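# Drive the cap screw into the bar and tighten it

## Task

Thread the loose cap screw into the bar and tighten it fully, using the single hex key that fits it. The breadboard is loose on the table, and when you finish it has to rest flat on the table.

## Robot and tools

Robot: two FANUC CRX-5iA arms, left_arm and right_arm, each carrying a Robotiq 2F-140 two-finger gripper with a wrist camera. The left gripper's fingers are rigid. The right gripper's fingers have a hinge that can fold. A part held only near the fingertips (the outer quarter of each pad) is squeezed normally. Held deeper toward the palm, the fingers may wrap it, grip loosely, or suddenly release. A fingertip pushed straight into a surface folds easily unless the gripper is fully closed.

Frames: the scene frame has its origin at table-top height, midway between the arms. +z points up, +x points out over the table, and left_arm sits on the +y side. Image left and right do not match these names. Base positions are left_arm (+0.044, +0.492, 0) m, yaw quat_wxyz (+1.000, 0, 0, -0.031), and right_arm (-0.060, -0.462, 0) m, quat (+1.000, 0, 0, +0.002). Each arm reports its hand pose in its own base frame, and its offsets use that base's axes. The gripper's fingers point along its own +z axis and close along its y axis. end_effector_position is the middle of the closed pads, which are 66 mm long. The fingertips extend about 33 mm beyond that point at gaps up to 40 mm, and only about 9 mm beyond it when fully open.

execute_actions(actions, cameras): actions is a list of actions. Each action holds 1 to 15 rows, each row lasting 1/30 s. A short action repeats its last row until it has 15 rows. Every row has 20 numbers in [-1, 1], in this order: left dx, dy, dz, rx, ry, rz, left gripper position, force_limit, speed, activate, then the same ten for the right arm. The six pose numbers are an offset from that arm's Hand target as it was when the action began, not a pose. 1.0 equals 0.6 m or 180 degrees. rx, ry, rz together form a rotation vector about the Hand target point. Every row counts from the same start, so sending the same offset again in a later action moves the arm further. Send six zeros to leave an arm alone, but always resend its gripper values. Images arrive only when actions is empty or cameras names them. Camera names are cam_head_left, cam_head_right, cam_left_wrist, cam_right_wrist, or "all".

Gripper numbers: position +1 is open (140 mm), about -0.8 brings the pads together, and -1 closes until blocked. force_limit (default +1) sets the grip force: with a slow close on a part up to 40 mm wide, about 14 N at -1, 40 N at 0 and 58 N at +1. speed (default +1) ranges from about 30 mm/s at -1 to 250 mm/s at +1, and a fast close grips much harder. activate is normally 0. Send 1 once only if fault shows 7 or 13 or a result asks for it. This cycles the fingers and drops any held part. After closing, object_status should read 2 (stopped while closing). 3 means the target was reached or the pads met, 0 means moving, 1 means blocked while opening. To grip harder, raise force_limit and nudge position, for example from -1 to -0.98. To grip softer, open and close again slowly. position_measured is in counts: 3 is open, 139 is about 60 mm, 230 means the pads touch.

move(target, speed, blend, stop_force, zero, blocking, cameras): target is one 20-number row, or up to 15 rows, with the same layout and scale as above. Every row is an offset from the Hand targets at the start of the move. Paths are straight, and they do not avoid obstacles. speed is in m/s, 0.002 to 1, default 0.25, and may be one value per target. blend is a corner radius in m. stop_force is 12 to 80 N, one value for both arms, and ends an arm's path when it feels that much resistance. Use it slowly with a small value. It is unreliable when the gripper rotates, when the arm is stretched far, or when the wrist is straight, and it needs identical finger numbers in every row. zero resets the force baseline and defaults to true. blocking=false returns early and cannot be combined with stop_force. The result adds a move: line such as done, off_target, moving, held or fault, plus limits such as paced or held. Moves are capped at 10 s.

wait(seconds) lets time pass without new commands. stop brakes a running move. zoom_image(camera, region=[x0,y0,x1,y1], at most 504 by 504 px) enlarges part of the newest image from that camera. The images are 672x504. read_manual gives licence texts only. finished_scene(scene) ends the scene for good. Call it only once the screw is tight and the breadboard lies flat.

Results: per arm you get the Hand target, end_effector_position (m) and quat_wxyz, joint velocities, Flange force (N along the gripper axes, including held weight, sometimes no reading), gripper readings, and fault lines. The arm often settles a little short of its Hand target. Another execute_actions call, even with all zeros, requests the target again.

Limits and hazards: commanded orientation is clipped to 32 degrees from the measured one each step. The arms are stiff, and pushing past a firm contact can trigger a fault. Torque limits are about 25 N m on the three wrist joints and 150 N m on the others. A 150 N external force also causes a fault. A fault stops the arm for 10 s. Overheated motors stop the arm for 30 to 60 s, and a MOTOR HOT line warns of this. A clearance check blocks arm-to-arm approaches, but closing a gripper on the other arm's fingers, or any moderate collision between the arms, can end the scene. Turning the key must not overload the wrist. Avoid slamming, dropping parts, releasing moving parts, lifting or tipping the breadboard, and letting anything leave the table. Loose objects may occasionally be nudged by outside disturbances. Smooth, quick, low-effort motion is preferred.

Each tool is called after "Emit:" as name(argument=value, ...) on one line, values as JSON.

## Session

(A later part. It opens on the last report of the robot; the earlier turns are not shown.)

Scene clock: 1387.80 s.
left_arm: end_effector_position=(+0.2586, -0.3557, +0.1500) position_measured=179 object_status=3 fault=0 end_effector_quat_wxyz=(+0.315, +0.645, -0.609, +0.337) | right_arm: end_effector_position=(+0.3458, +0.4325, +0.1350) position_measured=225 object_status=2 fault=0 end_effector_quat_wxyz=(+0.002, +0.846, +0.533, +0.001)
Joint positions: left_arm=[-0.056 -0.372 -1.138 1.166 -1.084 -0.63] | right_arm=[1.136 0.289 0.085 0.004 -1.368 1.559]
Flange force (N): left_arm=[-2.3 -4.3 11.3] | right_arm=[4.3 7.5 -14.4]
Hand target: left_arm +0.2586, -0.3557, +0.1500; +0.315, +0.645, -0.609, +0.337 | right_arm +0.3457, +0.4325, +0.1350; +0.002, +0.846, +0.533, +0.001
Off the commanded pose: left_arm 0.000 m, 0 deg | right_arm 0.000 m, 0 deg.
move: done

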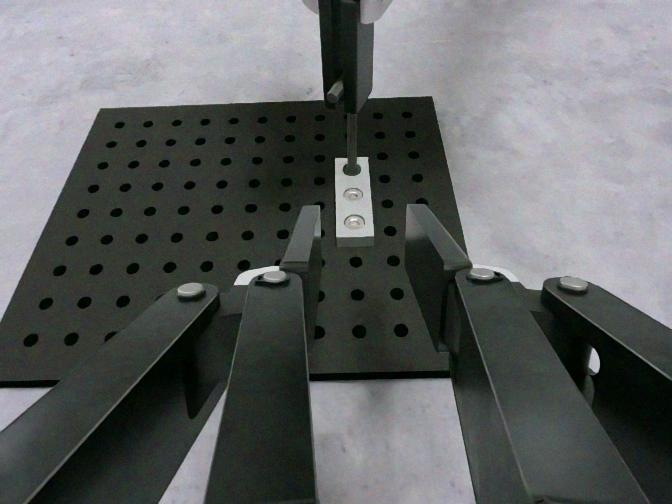

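Emit:
move(target=[0,0,0,0,0,0,-0.4,0,0,0, 0.00382,-0.0031,-0.00017,0,0,-0.1667,-0.98,1,-1,0], speed=0.2)

Emit:
move(target=[0,0,0,0,0,0,-0.4,0,0,0, 0.00176,-0.00459,-0.00017,0,0,-0.1667,-0.98,1,-1,0], speed=0.2, cameras=["cam_left_wrist"])

Emit:
zoom_image(camera="cam_left_wrist", region=[322, 140, 382, 250])

Scene clock: 1394.93 s.
left_arm: end_effector_position=(+0.2586, -0.3557, +0.1500) position_measured=179 object_status=3 fault=0 end_effector_quat_wxyz=(+0.315, +0.645, -0.609, +0.337) | right_arm: end_effector_position=(+0.3481, +0.4307, +0.1349) position_measured=225 object_status=2 fault=0 end_effector_quat_wxyz=(+0.002, +0.955, +0.296, +0.000)
Joint positions: left_arm=[-0.056 -0.372 -1.138 1.166 -1.084 -0.63] | right_arm=[1.13 0.291 0.088 0.004 -1.37 1.041]
Flange force (N): left_arm=[-2.5 -3.6 11.9] | right_arm=[8.4 4.8 -16.8]
Hand target: left_arm +0.2586, -0.3557, +0.1500; +0.315, +0.645, -0.609, +0.337 | right_arm +0.3480, +0.4307, +0.1349; +0.002, +0.955, +0.296, +0.000
Off the commanded pose: left_arm 0.000 m, 0 deg | right_arm 0.000 m, 0 deg.
move: done

Scene clock: 1396.77 s.
left_arm: end_effector_position=(+0.2586, -0.3557, +0.1500) position_measured=179 object_status=3 fault=0 end_effector_quat_wxyz=(+0.315, +0.645, -0.609, +0.337) | right_arm: end_effector_position=(+0.3491, +0.4279, +0.1348) position_measured=225 object_status=2 fault=0 end_effector_quat_wxyz=(+0.002, +0.999, +0.039, +0.000)
Joint positions: left_arm=[-0.056 -0.372 -1.138 1.166 -1.084 -0.63] | right_arm=[1.125 0.289 0.085 0.002 -1.371 0.523]
Flange force (N): left_arm=[-2.4 -3.8 11.5] | right_arm=[13.3 1.5 -14.8]
Hand target: left_arm +0.2586, -0.3557, +0.1500; +0.315, +0.645, -0.609, +0.337 | right_arm +0.3491, +0.4279, +0.1348; +0.002, +0.999, +0.039, +0.000
Off the commanded pose: left_arm 0.000 m, 0 deg | right_arm 0.000 m, 0 deg.
move: done

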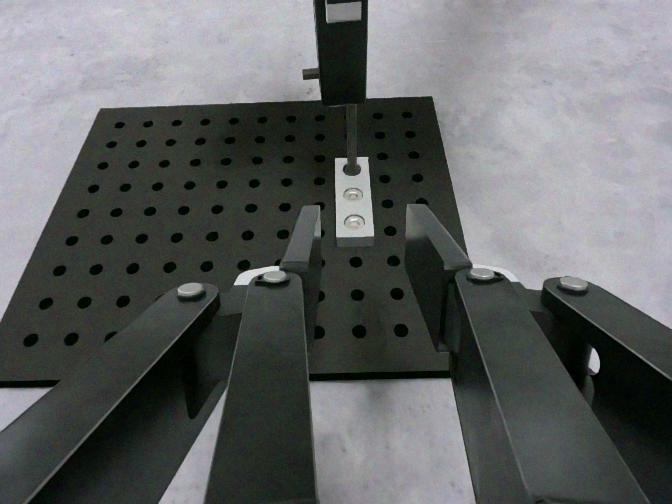

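Scaled by 4.582 from the camera's image (finer frame: 960x720).

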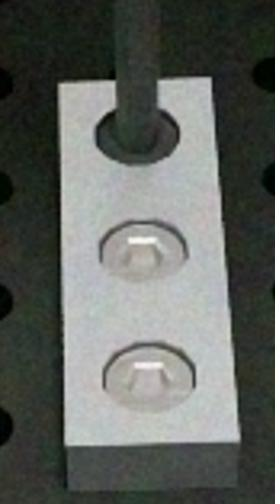

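Emit:
move(target=[0,0,0,0,0,0,-0.4,0,0,0, -0.00077,-0.00486,-0.00017,0,0,-0.1667,-0.98,1,-1,0], speed=0.2)

Emit:
move(target=[0,0,0,0,0,0,-0.4,0,0,0, -0.0031,-0.00382,-0.00017,0,0,-0.1667,-0.98,1,-1,0], speed=0.2, cameras=["cam_left_wrist"])

Emit:
zoom_image(camera="cam_left_wrist", region=[337, 150, 367, 180])

Scene clock: 1401.67 s.
left_arm: end_effector_position=(+0.2586, -0.3557, +0.1500) position_measured=179 object_status=3 fault=0 end_effector_quat_wxyz=(+0.315, +0.645, -0.609, +0.337) | right_arm: end_effector_position=(+0.3486, +0.4250, +0.1347) position_measured=225 object_status=2 fault=0 end_effector_quat_wxyz=(+0.002, +0.975, -0.221, -0.001)
Joint positions: left_arm=[-0.056 -0.372 -1.138 1.166 -1.084 -0.63] | right_arm=[1.122 0.283 0.079 -0.001 -1.371 0.003]
Flange force (N): left_arm=[-2.4 -3.9 11.0] | right_arm=[11.7 -4.7 -16.0]
Hand target: left_arm +0.2586, -0.3557, +0.1500; +0.315, +0.645, -0.609, +0.337 | right_arm +0.3486, +0.4250, +0.1347; +0.002, +0.975, -0.221, -0.001
Off the commanded pose: left_arm 0.000 m, 0 deg | right_arm 0.000 m, 0 deg.
move: done

Scene clock: 1403.50 s.
left_arm: end_effector_position=(+0.2586, -0.3557, +0.1500) position_measured=179 object_status=3 fault=0 end_effector_quat_wxyz=(+0.315, +0.645, -0.609, +0.337) | right_arm: end_effector_position=(+0.3468, +0.4227, +0.1346) position_measured=225 object_status=2 fault=0 end_effector_quat_wxyz=(+0.002, +0.885, -0.466, -0.001)
Joint positions: left_arm=[-0.056 -0.372 -1.138 1.166 -1.084 -0.63] | right_arm=[1.122 0.276 0.07 -0.003 -1.368 -0.52]
Flange force (N): left_arm=[-2.6 -3.8 11.2] | right_arm=[4.1 -11.1 -15.3]
Hand target: left_arm +0.2586, -0.3557, +0.1500; +0.315, +0.645, -0.609, +0.337 | right_arm +0.3468, +0.4227, +0.1346; +0.002, +0.885, -0.466, -0.001
Off the commanded pose: left_arm 0.000 m, 0 deg | right_arm 0.000 m, 0 deg.
move: done

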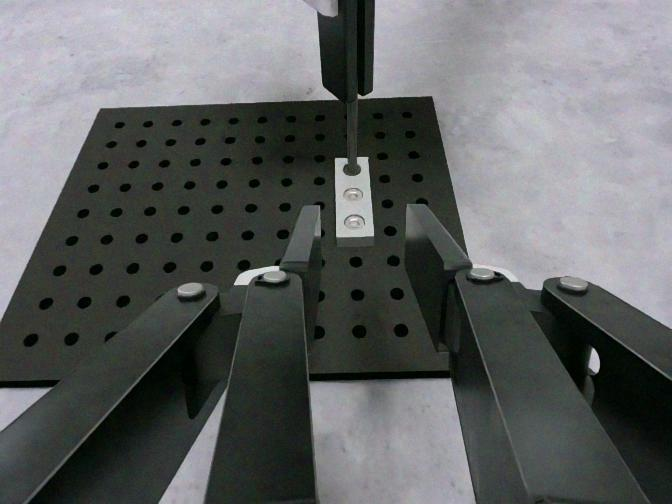

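Scaled by 16.800 from the camera's image (finer frame: 960x720).

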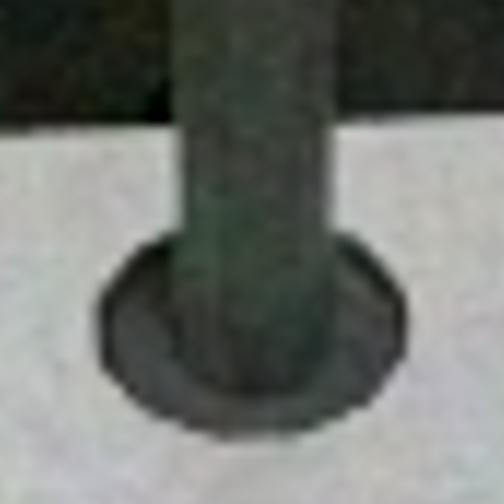

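Emit:
zoom_image(camera="cam_left_wrist", region=[338, 178, 368, 208])

Emit:
move(target=[0,0,0,0,0,0,-0.4,0,0,0, -0.00459,-0.00176,-0.00017,0,0,-0.1667,-0.98,1,-1,0], speed=0.15)

Scaled by 16.800 from the camera's image (finer frame: 960x720).

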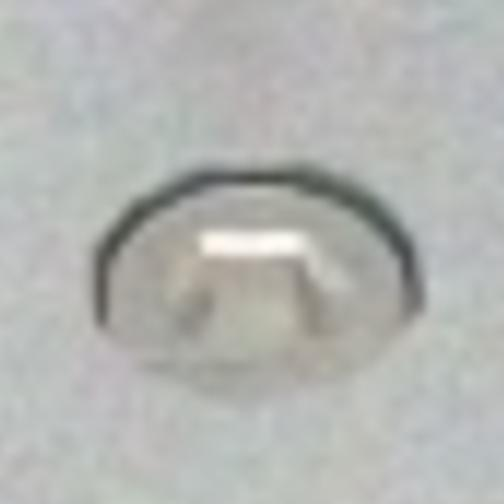

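Scene clock: 1412.20 s.
left_arm: end_effector_position=(+0.2586, -0.3557, +0.1500) position_measured=179 object_status=3 fault=0 end_effector_quat_wxyz=(+0.315, +0.645, -0.609, +0.337) | right_arm: end_effector_position=(+0.3440, +0.4216, +0.1345) position_measured=225 object_status=2 fault=0 end_effector_quat_wxyz=(+0.001, +0.734, -0.679, -0.002)
Joint positions: left_arm=[-0.056 -0.372 -1.138 1.166 -1.084 -0.63] | right_arm=[1.125 0.268 0.061 -0.004 -1.365 -1.047]
Flange force (N): left_arm=[-2.4 -3.7 11.0] | right_arm=[-3.0 -10.6 -15.3]
Hand target: left_arm +0.2586, -0.3557, +0.1500; +0.315, +0.645, -0.609, +0.337 | right_arm +0.3440, +0.4216, +0.1345; +0.001, +0.734, -0.679, -0.002
Off the commanded pose: left_arm 0.000 m, 0 deg | right_arm 0.000 m, 0 deg.
move: done

Emit:
move(target=[0,0,0,0,0,0,-0.4,0,0,0, -0.00486,0.00077,-0.00017,0,0,-0.1667,-0.98,1,-1,0], speed=0.15)

Emit:
move(target=[0,0,0,0,0,0,-0.4,0,0,0, -0.00382,0.0031,-0.00017,0,0,-0.1667,-0.98,1,-1,0], speed=0.15, cameras=["cam_left_wrist"])

Emit:
zoom_image(camera="cam_left_wrist", region=[337, 150, 367, 180])

Scene clock: 1417.50 s.
left_arm: end_effector_position=(+0.2586, -0.3557, +0.1500) position_measured=179 object_status=3 fault=0 end_effector_quat_wxyz=(+0.315, +0.645, -0.609, +0.337) | right_arm: end_effector_position=(+0.3411, +0.4221, +0.1344) position_measured=225 object_status=2 fault=0 end_effector_quat_wxyz=(-0.001, -0.533, +0.846, +0.002)
Joint positions: left_arm=[-0.056 -0.372 -1.138 1.166 -1.084 -0.63] | right_arm=[1.13 0.263 0.054 -0.004 -1.361 -1.575]
Flange force (N): left_arm=[-2.3 -3.8 12.0] | right_arm=[-6.9 -8.1 -14.1]
Hand target: left_arm +0.2586, -0.3557, +0.1500; +0.315, +0.645, -0.609, +0.337 | right_arm +0.3411, +0.4221, +0.1344; -0.001, -0.533, +0.846, +0.002
Off the commanded pose: left_arm 0.000 m, 0 deg | right_arm 0.000 m, 0 deg.
move: done

Scene clock: 1419.73 s.
left_arm: end_effector_position=(+0.2586, -0.3557, +0.1500) position_measured=179 object_status=3 fault=0 end_effector_quat_wxyz=(+0.315, +0.645, -0.609, +0.337) | right_arm: end_effector_position=(+0.3388, +0.4240, +0.1343) position_measured=225 object_status=2 fault=0 end_effector_quat_wxyz=(+0.000, -0.296, +0.955, +0.002)
Joint positions: left_arm=[-0.056 -0.372 -1.138 1.166 -1.084 -0.63] | right_arm=[1.136 0.261 0.051 -0.004 -1.358 -2.105]
Flange force (N): left_arm=[-2.6 -3.9 10.9] | right_arm=[-12.1 -4.8 -12.1]
Hand target: left_arm +0.2586, -0.3557, +0.1500; +0.315, +0.645, -0.609, +0.337 | right_arm +0.3388, +0.4240, +0.1343; +0.000, -0.296, +0.955, +0.002
Off the commanded pose: left_arm 0.000 m, 0 deg | right_arm 0.000 m, 0 deg.
move: done

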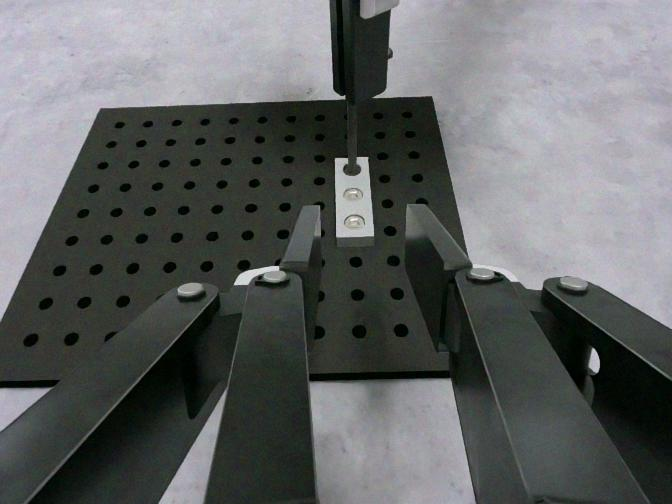

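Scaled by 16.800 from the camera's image (finer frame: 960x720).

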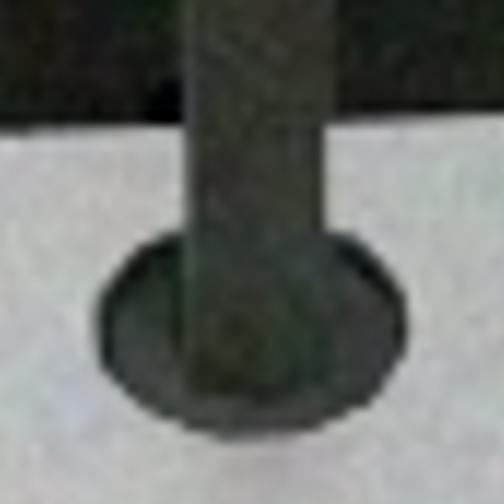

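Emit:
move(target=[0,0,0,0,0,0,-0.4,0,0,0, -0.00176,0.00459,-0.00017,0,0,-0.1667,-0.98,1,-1,0], speed=0.15)

Emit:
move(target=[0,0,0,0,0,0,-0.4,0,0,0, 0.00077,0.00486,-0.00017,0,0,-0.1667,-0.98,1,-1,0], speed=0.15)

Emit:
move(target=[0,0,0,0,0,0,-0.4,0,0,0, 0.0031,0.00382,-0.00017,0,0,-0.1667,-0.98,1,-1,0], speed=0.15, cameras=["cam_left_wrist"])

Emit:
zoom_image(camera="cam_left_wrist", region=[337, 150, 367, 180])

Scene clock: 1430.90 s.
left_arm: end_effector_position=(+0.2586, -0.3557, +0.1500) position_measured=179 object_status=3 fault=0 end_effector_quat_wxyz=(+0.315, +0.645, -0.609, +0.337) | right_arm: end_effector_position=(+0.3378, +0.4267, +0.1342) position_measured=225 object_status=2 fault=0 end_effector_quat_wxyz=(+0.000, -0.039, +0.999, +0.002)
Joint positions: left_arm=[-0.056 -0.372 -1.138 1.166 -1.084 -0.63] | right_arm=[1.141 0.263 0.053 -0.002 -1.356 -2.635]
Flange force (N): left_arm=[-2.5 -3.7 11.6] | right_arm=[-10.7 1.0 -7.7]
Hand target: left_arm +0.2586, -0.3557, +0.1500; +0.315, +0.645, -0.609, +0.337 | right_arm +0.3378, +0.4267, +0.1342; +0.000, -0.039, +0.999, +0.002
Off the commanded pose: left_arm 0.000 m, 0 deg | right_arm 0.000 m, 0 deg.
move: done

Scene clock: 1433.13 s.
left_arm: end_effector_position=(+0.2586, -0.3557, +0.1500) position_measured=179 object_status=3 fault=0 end_effector_quat_wxyz=(+0.315, +0.645, -0.609, +0.337) | right_arm: end_effector_position=(+0.3382, +0.4297, +0.1341) position_measured=225 object_status=2 fault=0 end_effector_quat_wxyz=(+0.001, +0.221, +0.975, +0.002)
Joint positions: left_arm=[-0.056 -0.372 -1.138 1.166 -1.084 -0.63] | right_arm=[1.144 0.269 0.059 0.001 -1.356 -3.162]
Flange force (N): left_arm=[-2.6 -4.0 11.3] | right_arm=[-8.8 7.8 -9.8]
Hand target: left_arm +0.2586, -0.3557, +0.1500; +0.315, +0.645, -0.609, +0.337 | right_arm +0.3382, +0.4296, +0.1341; +0.001, +0.221, +0.975, +0.002
Off the commanded pose: left_arm 0.000 m, 0 deg | right_arm 0.000 m, 0 deg.
move: done

Scene clock: 1435.37 s.
left_arm: end_effector_position=(+0.2586, -0.3557, +0.1500) position_measured=179 object_status=3 fault=0 end_effector_quat_wxyz=(+0.315, +0.645, -0.609, +0.337) | right_arm: end_effector_position=(+0.3401, +0.4319, +0.1340) position_measured=225 object_status=2 fault=0 end_effector_quat_wxyz=(+0.001, +0.466, +0.885, +0.002)
Joint positions: left_arm=[-0.056 -0.372 -1.138 1.166 -1.084 -0.63] | right_arm=[1.144 0.277 0.068 0.003 -1.358 -3.686]
Flange force (N): left_arm=[-2.2 -3.7 11.9] | right_arm=[-1.1 4.8 -21.4]
Hand target: left_arm +0.2586, -0.3557, +0.1500; +0.315, +0.645, -0.609, +0.337 | right_arm +0.3401, +0.4319, +0.1340; +0.001, +0.466, +0.885, +0.002
Off the commanded pose: left_arm 0.000 m, 0 deg | right_arm 0.000 m, 0 deg.
move: done

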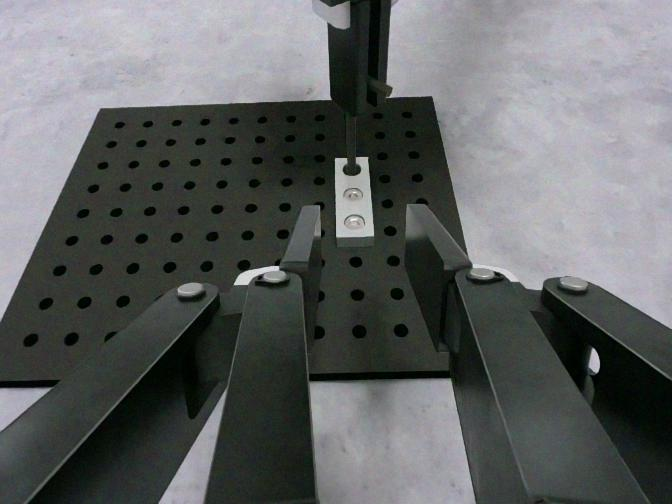

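Scaled by 16.800 from the camera's image (finer frame: 960x720).

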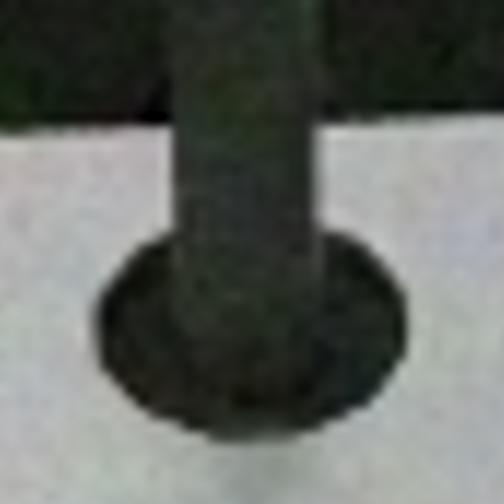

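Emit:
move(target=[0,0,0,0,0,0,-0.4,0,0,0, 0,0,0.03,0,0,0,-0.98,1,-1,0], speed=0.06, cameras=["cam_left_wrist"])

Emit:
zoom_image(camera="cam_left_wrist", region=[337, 150, 367, 180])

Scene clock: 1439.53 s.
left_arm: end_effector_position=(+0.2586, -0.3557, +0.1500) position_measured=179 object_status=3 fault=0 end_effector_quat_wxyz=(+0.315, +0.645, -0.609, +0.337) | right_arm: end_effector_position=(+0.3400, +0.4319, +0.1520) position_measured=225 object_status=2 fault=0 end_effector_quat_wxyz=(+0.001, +0.466, +0.885, +0.002)
Joint positions: left_arm=[-0.056 -0.372 -1.138 1.166 -1.084 -0.63] | right_arm=[1.144 0.268 0.1 0.003 -1.399 -3.686]
Flange force (N): left_arm=[-2.2 -3.6 11.6] | right_arm=[2.4 12.3 19.9]
Hand target: left_arm +0.2586, -0.3557, +0.1500; +0.315, +0.645, -0.609, +0.337 | right_arm +0.3401, +0.4319, +0.1520; +0.001, +0.466, +0.885, +0.002
Off the commanded pose: left_arm 0.000 m, 0 deg | right_arm 0.000 m, 0 deg.
move: done

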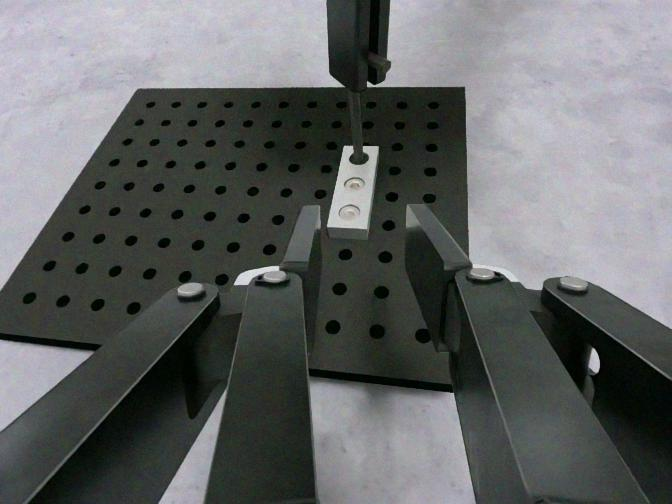

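Scaled by 16.800 from the camera's image (finer frame: 960x720).

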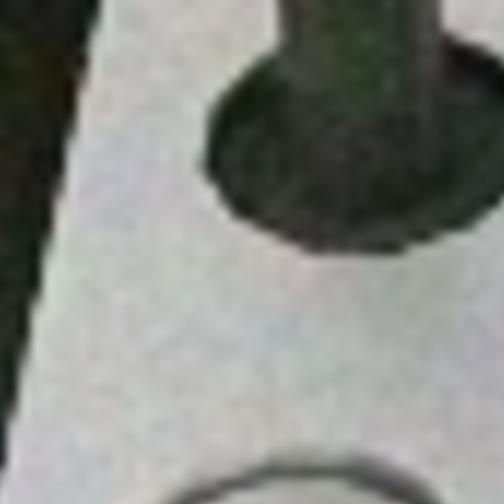

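Emit:
move(target=[0,0,0,0,0,0,-0.4,0,0,0, 0,0,-0.0295,0,0,0,-0.98,1,-1,0], speed=0.02, stop_force=35, cameras=["cam_left_wrist"])

Emit:
zoom_image(camera="cam_left_wrist", region=[317, 120, 397, 250])

Scene clock: 1452.10 s.
left_arm: end_effector_position=(+0.2586, -0.3557, +0.1500) position_measured=179 object_status=3 fault=0 end_effector_quat_wxyz=(+0.315, +0.645, -0.609, +0.337) | right_arm: end_effector_position=(+0.3401, +0.4321, +0.1351) position_measured=225 object_status=2 fault=0 end_effector_quat_wxyz=(+0.001, +0.466, +0.885, +0.002)
Joint positions: left_arm=[-0.056 -0.372 -1.138 1.166 -1.084 -0.63] | right_arm=[1.144 0.276 0.069 0.003 -1.36 -3.686]
Flange force (N): left_arm=[-2.3 -4.0 11.0] | right_arm=[23.3 -6.1 -28.4]
Hand target: left_arm +0.2586, -0.3557, +0.1500; +0.315, +0.645, -0.609, +0.337 | right_arm +0.3401, +0.4321, +0.1351; +0.001, +0.466, +0.885, +0.002 (not the last commanded pose)
Off the commanded pose: left_arm 0.000 m, 0 deg | right_arm 0.001 m, 0 deg.
move: contact (right_arm)

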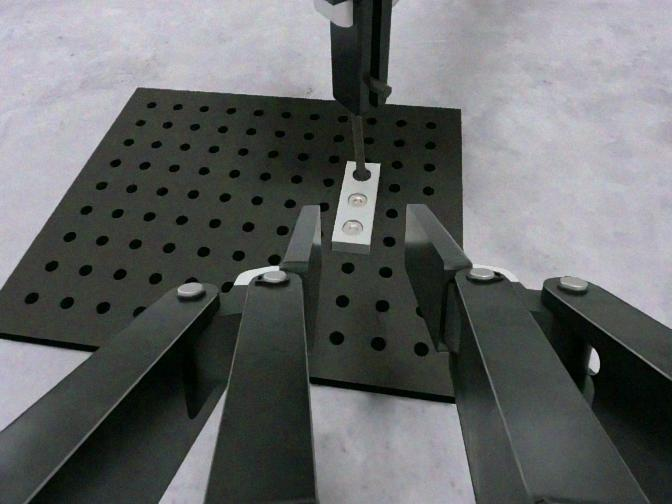

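Scaled by 3.877 from the camera's image (finer frame: 960x720).

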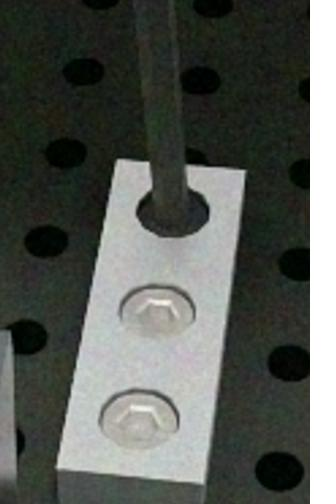

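Emit:
move(target=[0,0,0,0,0,0,-0.4,0,0,0, -0.0095,0.006,0,0,0,0,-0.98,1,-1,0], speed=0.02, cameras=["cam_left_wrist"])

Emit:
zoom_image(camera="cam_left_wrist", region=[317, 90, 397, 200])

Scene clock: 1458.70 s.
left_arm: end_effector_position=(+0.2586, -0.3557, +0.1500) position_measured=179 object_status=3 fault=0 end_effector_quat_wxyz=(+0.315, +0.645, -0.609, +0.337) | right_arm: end_effector_position=(+0.3345, +0.4356, +0.1351) position_measured=225 object_status=2 fault=0 end_effector_quat_wxyz=(+0.001, +0.466, +0.885, +0.002)
Joint positions: left_arm=[-0.056 -0.372 -1.138 1.166 -1.084 -0.63] | right_arm=[1.157 0.274 0.067 0.003 -1.36 -3.698]
Flange force (N): left_arm=[-2.4 -3.8 11.5] | right_arm=[-9.3 11.6 3.7]
Hand target: left_arm +0.2586, -0.3557, +0.1500; +0.315, +0.645, -0.609, +0.337 | right_arm +0.3344, +0.4357, +0.1351; +0.001, +0.466, +0.885, +0.002
Off the commanded pose: left_arm 0.000 m, 0 deg | right_arm 0.000 m, 0 deg.
move: done

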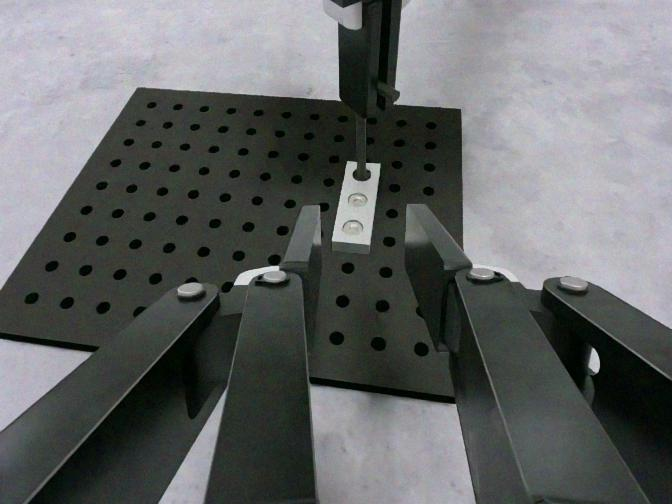

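Scaled by 4.582 from the camera's image (finer frame: 960x720).

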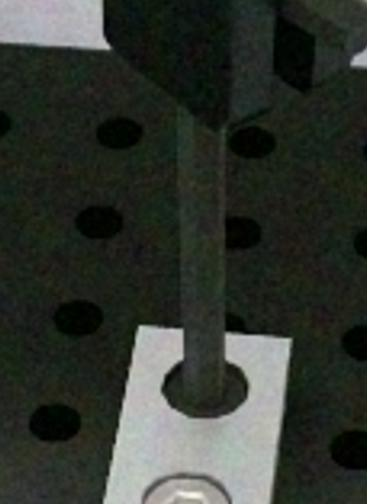

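Emit:
move(target=[0,0,0,0,0,0,-0.4,0,0,0, -0.00102,-0.00085,0,0,0,0.0444,-0.98,1,-1,0], speed=0.15)

Emit:
move(target=[0,0,0,0,0,0,-0.4,0,0,0, 0,0,0.006,0,0,0,-0.98,1,-1,0], speed=0.02, cameras=["cam_left_wrist"])

Emit:
zoom_image(camera="cam_left_wrist", region=[337, 130, 387, 200])

Scene clock: 1483.17 s.
left_arm: end_effector_position=(+0.2586, -0.3557, +0.1500) position_measured=179 object_status=3 fault=0 end_effector_quat_wxyz=(+0.315, +0.645, -0.609, +0.337) | right_arm: end_effector_position=(+0.3338, +0.4351, +0.1351) position_measured=225 object_status=2 fault=0 end_effector_quat_wxyz=(+0.001, +0.404, +0.915, +0.002)
Joint positions: left_arm=[-0.056 -0.372 -1.138 1.166 -1.084 -0.63] | right_arm=[1.157 0.272 0.065 0.002 -1.359 -3.559]
Flange force (N): left_arm=[-2.3 -3.5 10.9] | right_arm=[-2.1 7.9 -4.5]
Hand target: left_arm +0.2586, -0.3557, +0.1500; +0.315, +0.645, -0.609, +0.337 | right_arm +0.3338, +0.4352, +0.1351; +0.001, +0.404, +0.915, +0.002
Off the commanded pose: left_arm 0.000 m, 0 deg | right_arm 0.000 m, 0 deg.
move: done

Scene clock: 1483.67 s.
left_arm: end_effector_position=(+0.2586, -0.3557, +0.1500) position_measured=179 object_status=3 fault=0 end_effector_quat_wxyz=(+0.315, +0.645, -0.609, +0.337) | right_arm: end_effector_position=(+0.3338, +0.4352, +0.1387) position_measured=225 object_status=2 fault=0 end_effector_quat_wxyz=(+0.001, +0.404, +0.915, +0.002)
Joint positions: left_arm=[-0.056 -0.372 -1.138 1.166 -1.084 -0.63] | right_arm=[1.157 0.271 0.071 0.002 -1.367 -3.559]
Flange force (N): left_arm=[-2.8 -3.2 11.4] | right_arm=[-1.5 6.0 -2.7]
Hand target: left_arm +0.2586, -0.3557, +0.1500; +0.315, +0.645, -0.609, +0.337 | right_arm +0.3338, +0.4352, +0.1387; +0.001, +0.404, +0.915, +0.002
Off the commanded pose: left_arm 0.000 m, 0 deg | right_arm 0.000 m, 0 deg.
move: done

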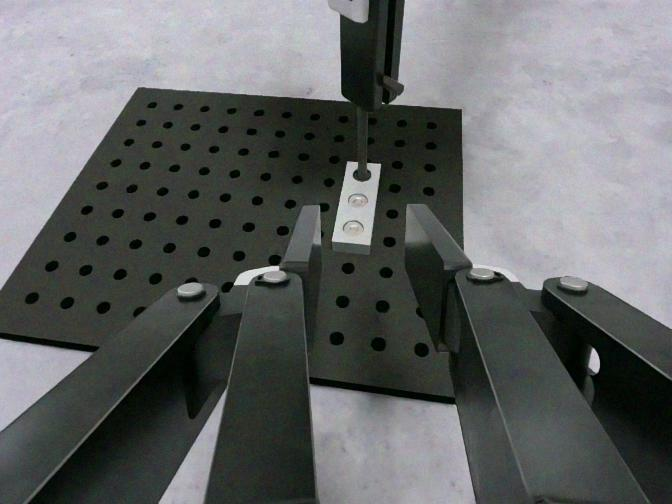

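Scaled by 7.200 from the camera's image (finer frame: 960x720).

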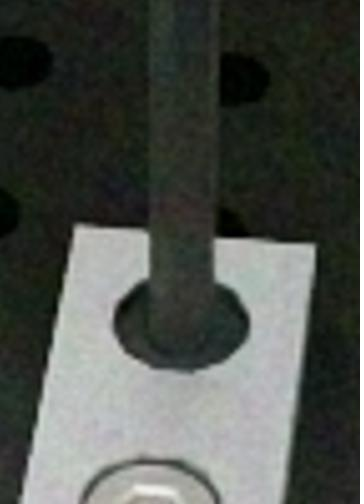

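Emit:
move(target=[0,0,0,0,0,0,-0.4,0,0,0, 0,0,0.03,0,0,0,-0.98,1,-1,0], speed=0.05, cameras=["cam_left_wrist"])

Emit:
zoom_image(camera="cam_left_wrist", region=[340, 155, 380, 245])

Emit:
zoom_image(camera="cam_left_wrist", region=[346, 160, 376, 190])

Scene clock: 1487.07 s.
left_arm: end_effector_position=(+0.2586, -0.3557, +0.1500) position_measured=179 object_status=3 fault=0 end_effector_quat_wxyz=(+0.315, +0.645, -0.609, +0.337) | right_arm: end_effector_position=(+0.3338, +0.4352, +0.1566) position_measured=225 object_status=2 fault=0 end_effector_quat_wxyz=(+0.001, +0.404, +0.915, +0.002)
Joint positions: left_arm=[-0.056 -0.372 -1.138 1.166 -1.084 -0.63] | right_arm=[1.157 0.263 0.104 0.002 -1.408 -3.559]
Flange force (N): left_arm=[-2.7 -4.1 11.1] | right_arm=[0.2 8.2 -0.5]
Hand target: left_arm +0.2586, -0.3557, +0.1500; +0.315, +0.645, -0.609, +0.337 | right_arm +0.3338, +0.4352, +0.1567; +0.001, +0.404, +0.915, +0.002
Off the commanded pose: left_arm 0.000 m, 0 deg | right_arm 0.000 m, 0 deg.
move: done

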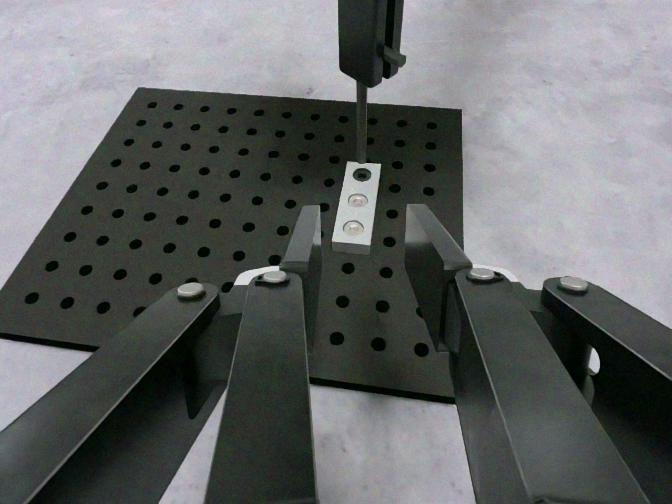

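Scaled by 5.600 from the camera's image (finer frame: 960x720).

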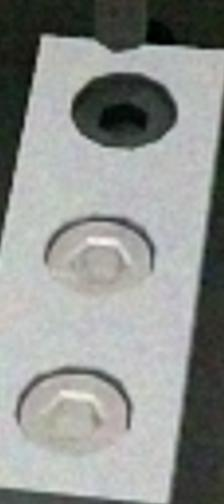

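Scaled by 16.800 from the camera's image (finer frame: 960x720).

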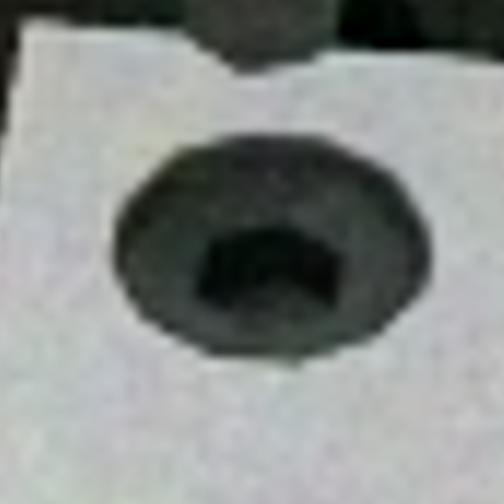

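Emit:
zoom_image(camera="cam_left_wrist", region=[342, 186, 372, 216])

Scaled by 16.800 from the camera's image (finer frame: 960x720).

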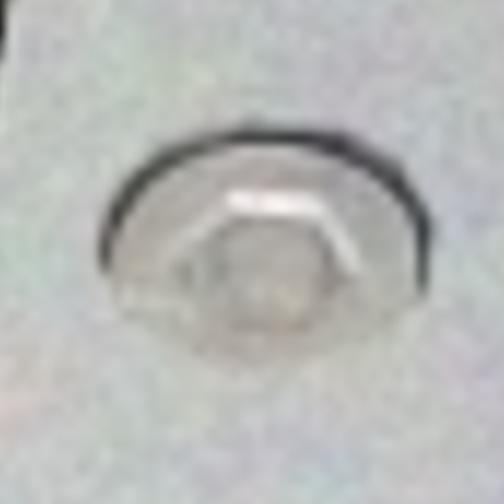

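Emit:
move(target=[[0,0,0,0,0,0,-0.4,0,0,0, -0.002,-0.004,0,0,0,0.7889,-0.98,1,-1,0],[0,0,0,0,0,0,-0.4,0,0,0, -0.005,-0.009,0,0,0,-0.4222,-0.98,1,-1,0],[0,0,0,0,0,0,-0.4,0,0,0, -0.0071,-0.0141,-0.015,0,0,0.3333,-0.98,1,-1,0],[0,0,0,0,0,0,-0.4,0,0,0, -0.00433,-0.01117,-0.0285,0,0,0.3333,-0.98,1,-1,0]], speed=[0.9,0.9,0.9,0.04], blend=[0.03,0.03,0,0], cameras=["cam_left_wrist"])

Emit:
zoom_image(camera="cam_left_wrist", region=[346, 160, 376, 190])

Scene clock: 1517.63 s.
left_arm: end_effector_position=(+0.2586, -0.3557, +0.1500) position_measured=179 object_status=3 fault=0 end_effector_quat_wxyz=(+0.315, +0.645, -0.609, +0.337) | right_arm: end_effector_position=(+0.3312, +0.4285, +0.1399) position_measured=225 object_status=2 fault=0 end_effector_quat_wxyz=(+0.000, -0.108, +0.994, +0.003)
Joint positions: left_arm=[-0.056 -0.372 -1.138 1.166 -1.084 -0.63] | right_arm=[1.153 0.254 0.055 -0.003 -1.367 3.776]
Flange force (N): left_arm=[-2.5 -3.5 11.6] | right_arm=[0.9 3.3 -41.5]
Hand target: left_arm +0.2586, -0.3557, +0.1500; +0.315, +0.645, -0.609, +0.337 | right_arm +0.3312, +0.4285, +0.1396; +0.000, -0.108, +0.994, +0.002
Off the commanded pose: left_arm 0.000 m, 0 deg | right_arm 0.000 m, 0 deg.
move: done

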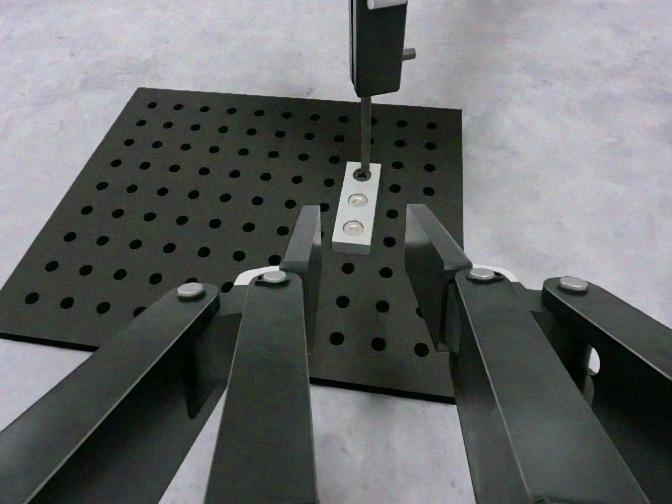

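Scaled by 16.800 from the camera's image (finer frame: 960x720).

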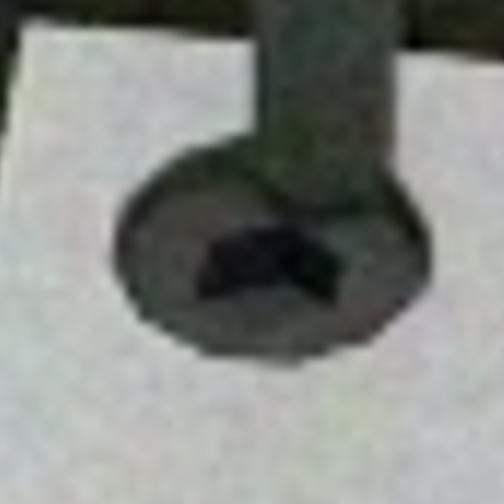

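Emit:
move(target=[0,0,0,0,0,0,-0.4,0,0,0, 0,0,0.0075,0,0,0,-0.98,1,-1,0], speed=0.05, cameras=["cam_left_wrist"])

Emit:
zoom_image(camera="cam_left_wrist", region=[346, 160, 376, 190])

Scene clock: 1525.00 s.
left_arm: end_effector_position=(+0.2586, -0.3557, +0.1500) position_measured=179 object_status=3 fault=0 end_effector_quat_wxyz=(+0.315, +0.645, -0.609, +0.337) | right_arm: end_effector_position=(+0.3313, +0.4284, +0.1441) position_measured=225 object_status=2 fault=0 end_effector_quat_wxyz=(+0.000, -0.108, +0.994, +0.002)
Joint positions: left_arm=[-0.056 -0.372 -1.138 1.166 -1.084 -0.63] | right_arm=[1.153 0.252 0.063 -0.003 -1.377 3.776]
Flange force (N): left_arm=[-2.6 -3.5 11.2] | right_arm=[-4.2 2.7 1.6]
Hand target: left_arm +0.2586, -0.3557, +0.1500; +0.315, +0.645, -0.609, +0.337 | right_arm +0.3312, +0.4285, +0.1441; +0.000, -0.108, +0.994, +0.002
Off the commanded pose: left_arm 0.000 m, 0 deg | right_arm 0.000 m, 0 deg.
move: done

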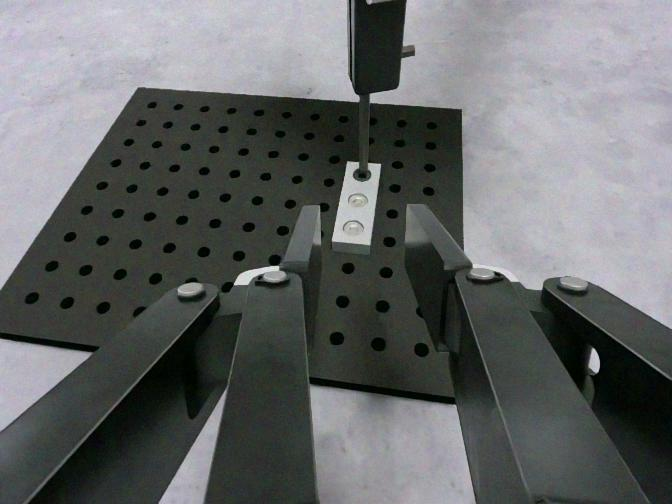

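Scaled by 16.800 from the camera's image (finer frame: 960x720).

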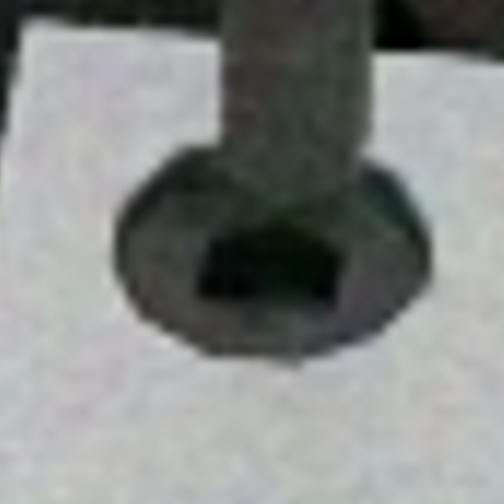

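Emit:
move(target=[[0,0,0,0,0,0,-0.4,0,0,0, 0.0025,0.0022,0,0,0,0,-0.98,1,-1,0],[0,0,0,0,0,0,-0.4,0,0,0, 0.0025,0.0022,-0.0075,0,0,0,-0.98,1,-1,0]], speed=0.03, cameras=["cam_left_wrist"])

Emit:
zoom_image(camera="cam_left_wrist", region=[346, 160, 376, 190])

Scene clock: 1531.33 s.
left_arm: end_effector_position=(+0.2586, -0.3557, +0.1500) position_measured=179 object_status=3 fault=0 end_effector_quat_wxyz=(+0.315, +0.645, -0.609, +0.337) | right_arm: end_effector_position=(+0.3327, +0.4298, +0.1396) position_measured=225 object_status=2 fault=0 end_effector_quat_wxyz=(+0.000, -0.108, +0.994, +0.002)
Joint positions: left_arm=[-0.056 -0.372 -1.138 1.166 -1.084 -0.63] | right_arm=[1.152 0.259 0.061 -0.003 -1.368 3.778]
Flange force (N): left_arm=[-2.5 -3.9 11.1] | right_arm=[-4.6 3.8 1.5]
Hand target: left_arm +0.2586, -0.3557, +0.1500; +0.315, +0.645, -0.609, +0.337 | right_arm +0.3327, +0.4298, +0.1396; +0.000, -0.108, +0.994, +0.002
Off the commanded pose: left_arm 0.000 m, 0 deg | right_arm 0.000 m, 0 deg.
move: done

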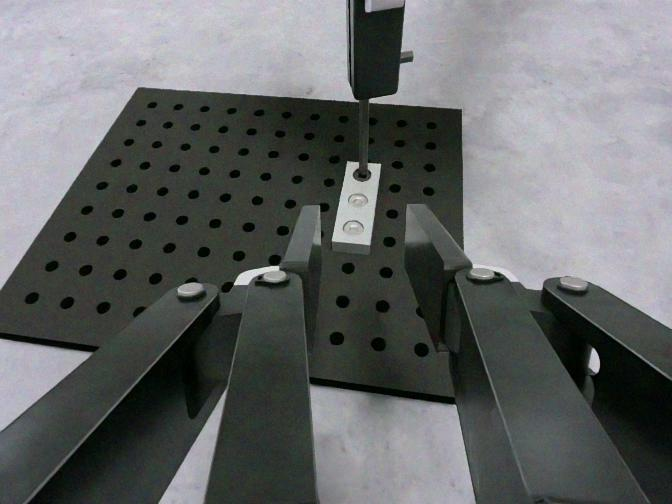

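Scaled by 16.800 from the camera's image (finer frame: 960x720).

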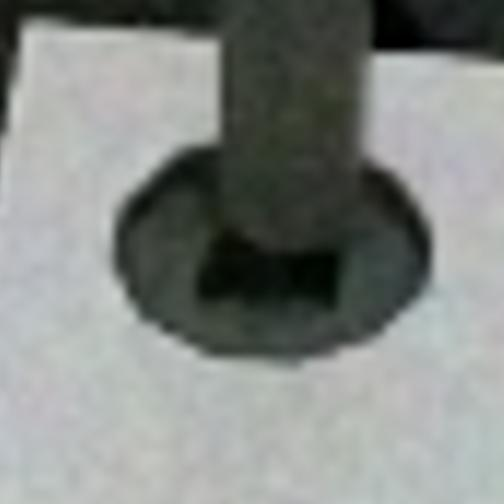

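Emit:
zoom_image(camera="cam_left_wrist", region=[352, 164, 372, 184])

Emit:
move(target=[0,0,0,0,0,0,-0.4,0,0,0, 0.0015,0.0025,0,0,0,0,-0.98,1,-1,0], speed=0.02, cameras=["cam_left_wrist"])

Emit:
zoom_image(camera="cam_left_wrist", region=[346, 160, 376, 190])

Scaled by 25.200 from the camera's image (finer frame: 960x720).

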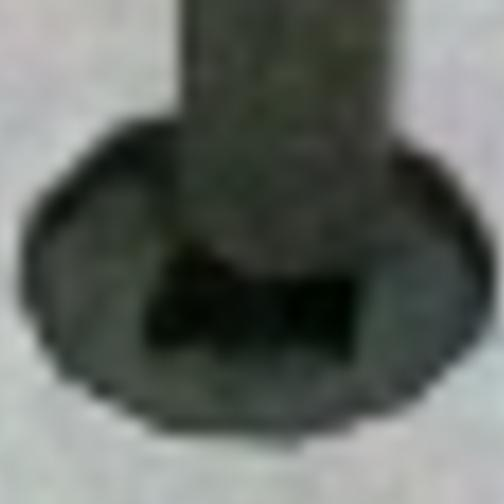

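Scene clock: 1539.43 s.
left_arm: end_effector_position=(+0.2586, -0.3557, +0.1500) position_measured=179 object_status=3 fault=0 end_effector_quat_wxyz=(+0.315, +0.645, -0.609, +0.337) | right_arm: end_effector_position=(+0.3336, +0.4313, +0.1396) position_measured=225 object_status=2 fault=0 end_effector_quat_wxyz=(+0.000, -0.108, +0.994, +0.002)
Joint positions: left_arm=[-0.056 -0.372 -1.138 1.166 -1.084 -0.63] | right_arm=[1.151 0.263 0.066 -0.003 -1.369 3.778]
Flange force (N): left_arm=[-2.4 -3.7 11.6] | right_arm=[-5.9 2.1 1.2]
Hand target: left_arm +0.2586, -0.3557, +0.1500; +0.315, +0.645, -0.609, +0.337 | right_arm +0.3336, +0.4313, +0.1396; +0.000, -0.108, +0.994, +0.002
Off the commanded pose: left_arm 0.000 m, 0 deg | right_arm 0.000 m, 0 deg.
move: done

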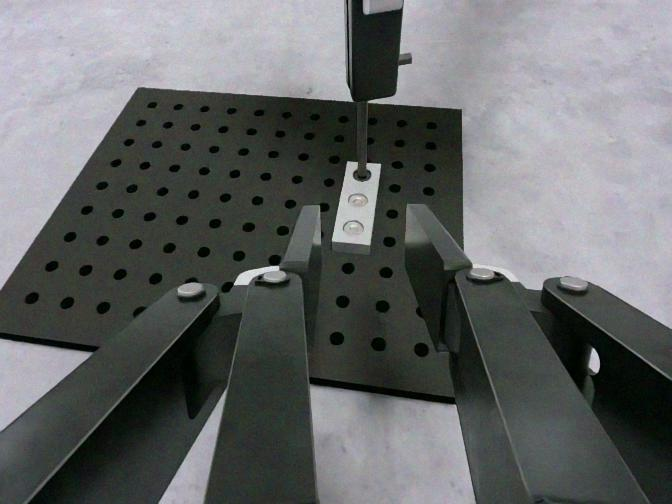

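Scaled by 16.800 from the camera's image (finer frame: 960x720).

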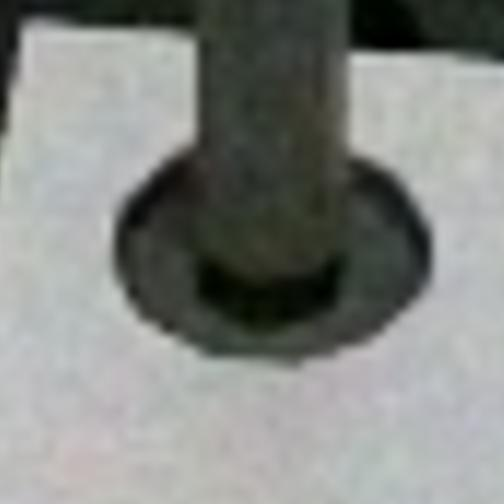

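Emit:
move(target=[0,0,0,0,0,0,-0.4,0,0,0, 0,0,-0.012,0,0,0,-0.98,1,-1,0], speed=0.006, stop_force=12, cameras=["cam_left_wrist"])

Emit:
zoom_image(camera="cam_left_wrist", region=[346, 160, 376, 190])

Scene clock: 1543.30 s.
left_arm: end_effector_position=(+0.2586, -0.3557, +0.1500) position_measured=179 object_status=3 fault=0 end_effector_quat_wxyz=(+0.315, +0.645, -0.609, +0.337) | right_arm: end_effector_position=(+0.3337, +0.4313, +0.1387) position_measured=225 object_status=2 fault=0 end_effector_quat_wxyz=(+0.000, -0.108, +0.994, +0.002)
Joint positions: left_arm=[-0.056 -0.372 -1.138 1.166 -1.084 -0.63] | right_arm=[1.151 0.264 0.064 -0.003 -1.367 3.778]
Flange force (N): left_arm=[-2.6 -3.7 11.2] | right_arm=[-2.1 3.4 -21.0]
Hand target: left_arm +0.2586, -0.3557, +0.1500; +0.315, +0.645, -0.609, +0.337 | right_arm +0.3337, +0.4313, +0.1387; +0.000, -0.108, +0.994, +0.002 (not the last commanded pose)
Off the commanded pose: left_arm 0.000 m, 0 deg | right_arm 0.006 m, 0 deg.
move: contact (right_arm)

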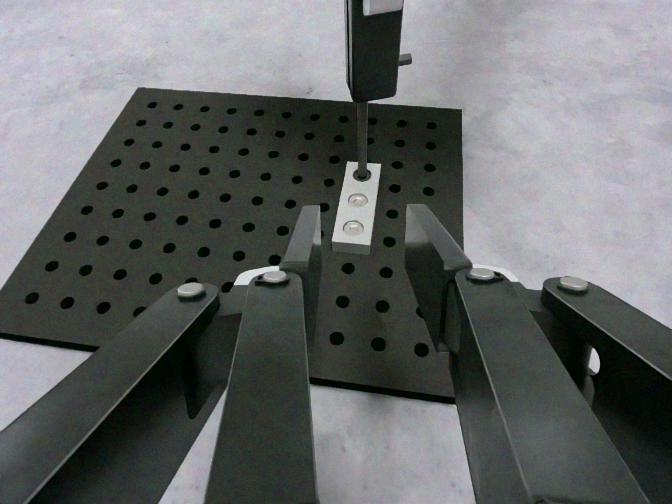

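Scaled by 16.800 from the camera's image (finer frame: 960x720).

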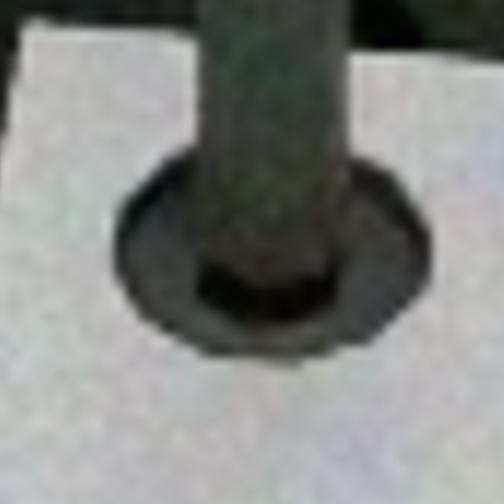

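Emit:
move(target=[[0,0,0,0,0,0,-0.4,0,0,0, 0,0,0.0025,0,0,0,-0.98,1,-1,0],[0,0,0,0,0,0,-0.4,0,0,0, 0.0006,0.0047,0.0018,0,0,0,-0.98,1,-1,0]], speed=0.02, cameras=["cam_left_wrist"])

Emit:
zoom_image(camera="cam_left_wrist", region=[346, 160, 376, 190])

Emit:
move(target=[0,0,0,0,0,0,-0.4,0,0,0, 0,0,-0.0095,0,0,0,-0.98,1,-1,0], speed=0.006, stop_force=12)

Scene clock: 1553.00 s.
left_arm: end_effector_position=(+0.2586, -0.3557, +0.1500) position_measured=179 object_status=3 fault=0 end_effector_quat_wxyz=(+0.315, +0.645, -0.609, +0.337) | right_arm: end_effector_position=(+0.3340, +0.4341, +0.1398) position_measured=225 object_status=2 fault=0 end_effector_quat_wxyz=(+0.000, -0.108, +0.994, +0.002)
Joint positions: left_arm=[-0.056 -0.372 -1.138 1.166 -1.084 -0.63] | right_arm=[1.153 0.269 0.074 -0.003 -1.371 3.776]
Flange force (N): left_arm=[-2.4 -3.5 11.1] | right_arm=[-4.9 2.0 0.7]
Hand target: left_arm +0.2586, -0.3557, +0.1500; +0.315, +0.645, -0.609, +0.337 | right_arm +0.3340, +0.4341, +0.1398; +0.000, -0.108, +0.994, +0.002
Off the commanded pose: left_arm 0.000 m, 0 deg | right_arm 0.000 m, 0 deg.
move: done

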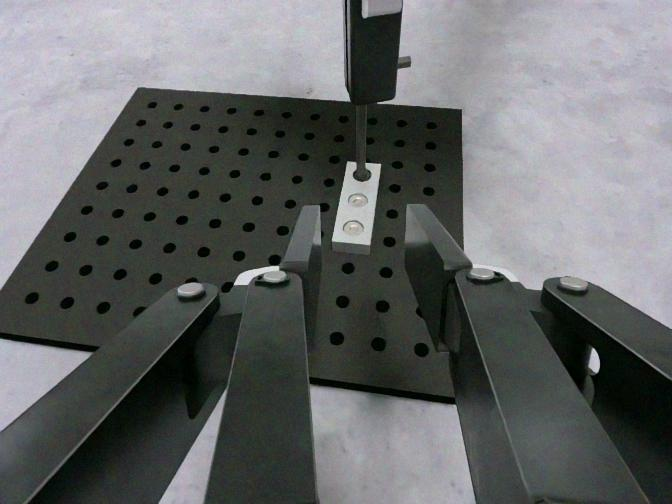

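Scaled by 16.800 from the camera's image (finer frame: 960x720).

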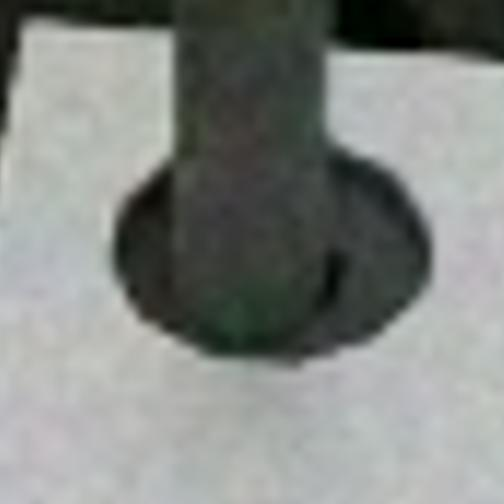

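Scene clock: 1553.80 s.
left_arm: end_effector_position=(+0.2586, -0.3557, +0.1500) position_measured=179 object_status=3 fault=0 end_effector_quat_wxyz=(+0.315, +0.645, -0.609, +0.337) | right_arm: end_effector_position=(+0.3341, +0.4343, +0.1387) position_measured=225 object_status=2 fault=0 end_effector_quat_wxyz=(+0.000, -0.108, +0.994, +0.003)
Joint positions: left_arm=[-0.056 -0.372 -1.138 1.166 -1.084 -0.63] | right_arm=[1.153 0.27 0.072 -0.003 -1.368 3.776]
Flange force (N): left_arm=[-2.4 -3.6 11.2] | right_arm=[-3.9 3.6 -19.1]
Hand target: left_arm +0.2586, -0.3557, +0.1500; +0.315, +0.645, -0.609, +0.337 | right_arm +0.3340, +0.4342, +0.1387; +0.000, -0.108, +0.994, +0.003 (not the last commanded pose)
Off the commanded pose: left_arm 0.000 m, 0 deg | right_arm 0.005 m, 0 deg.
move: contact (right_arm)


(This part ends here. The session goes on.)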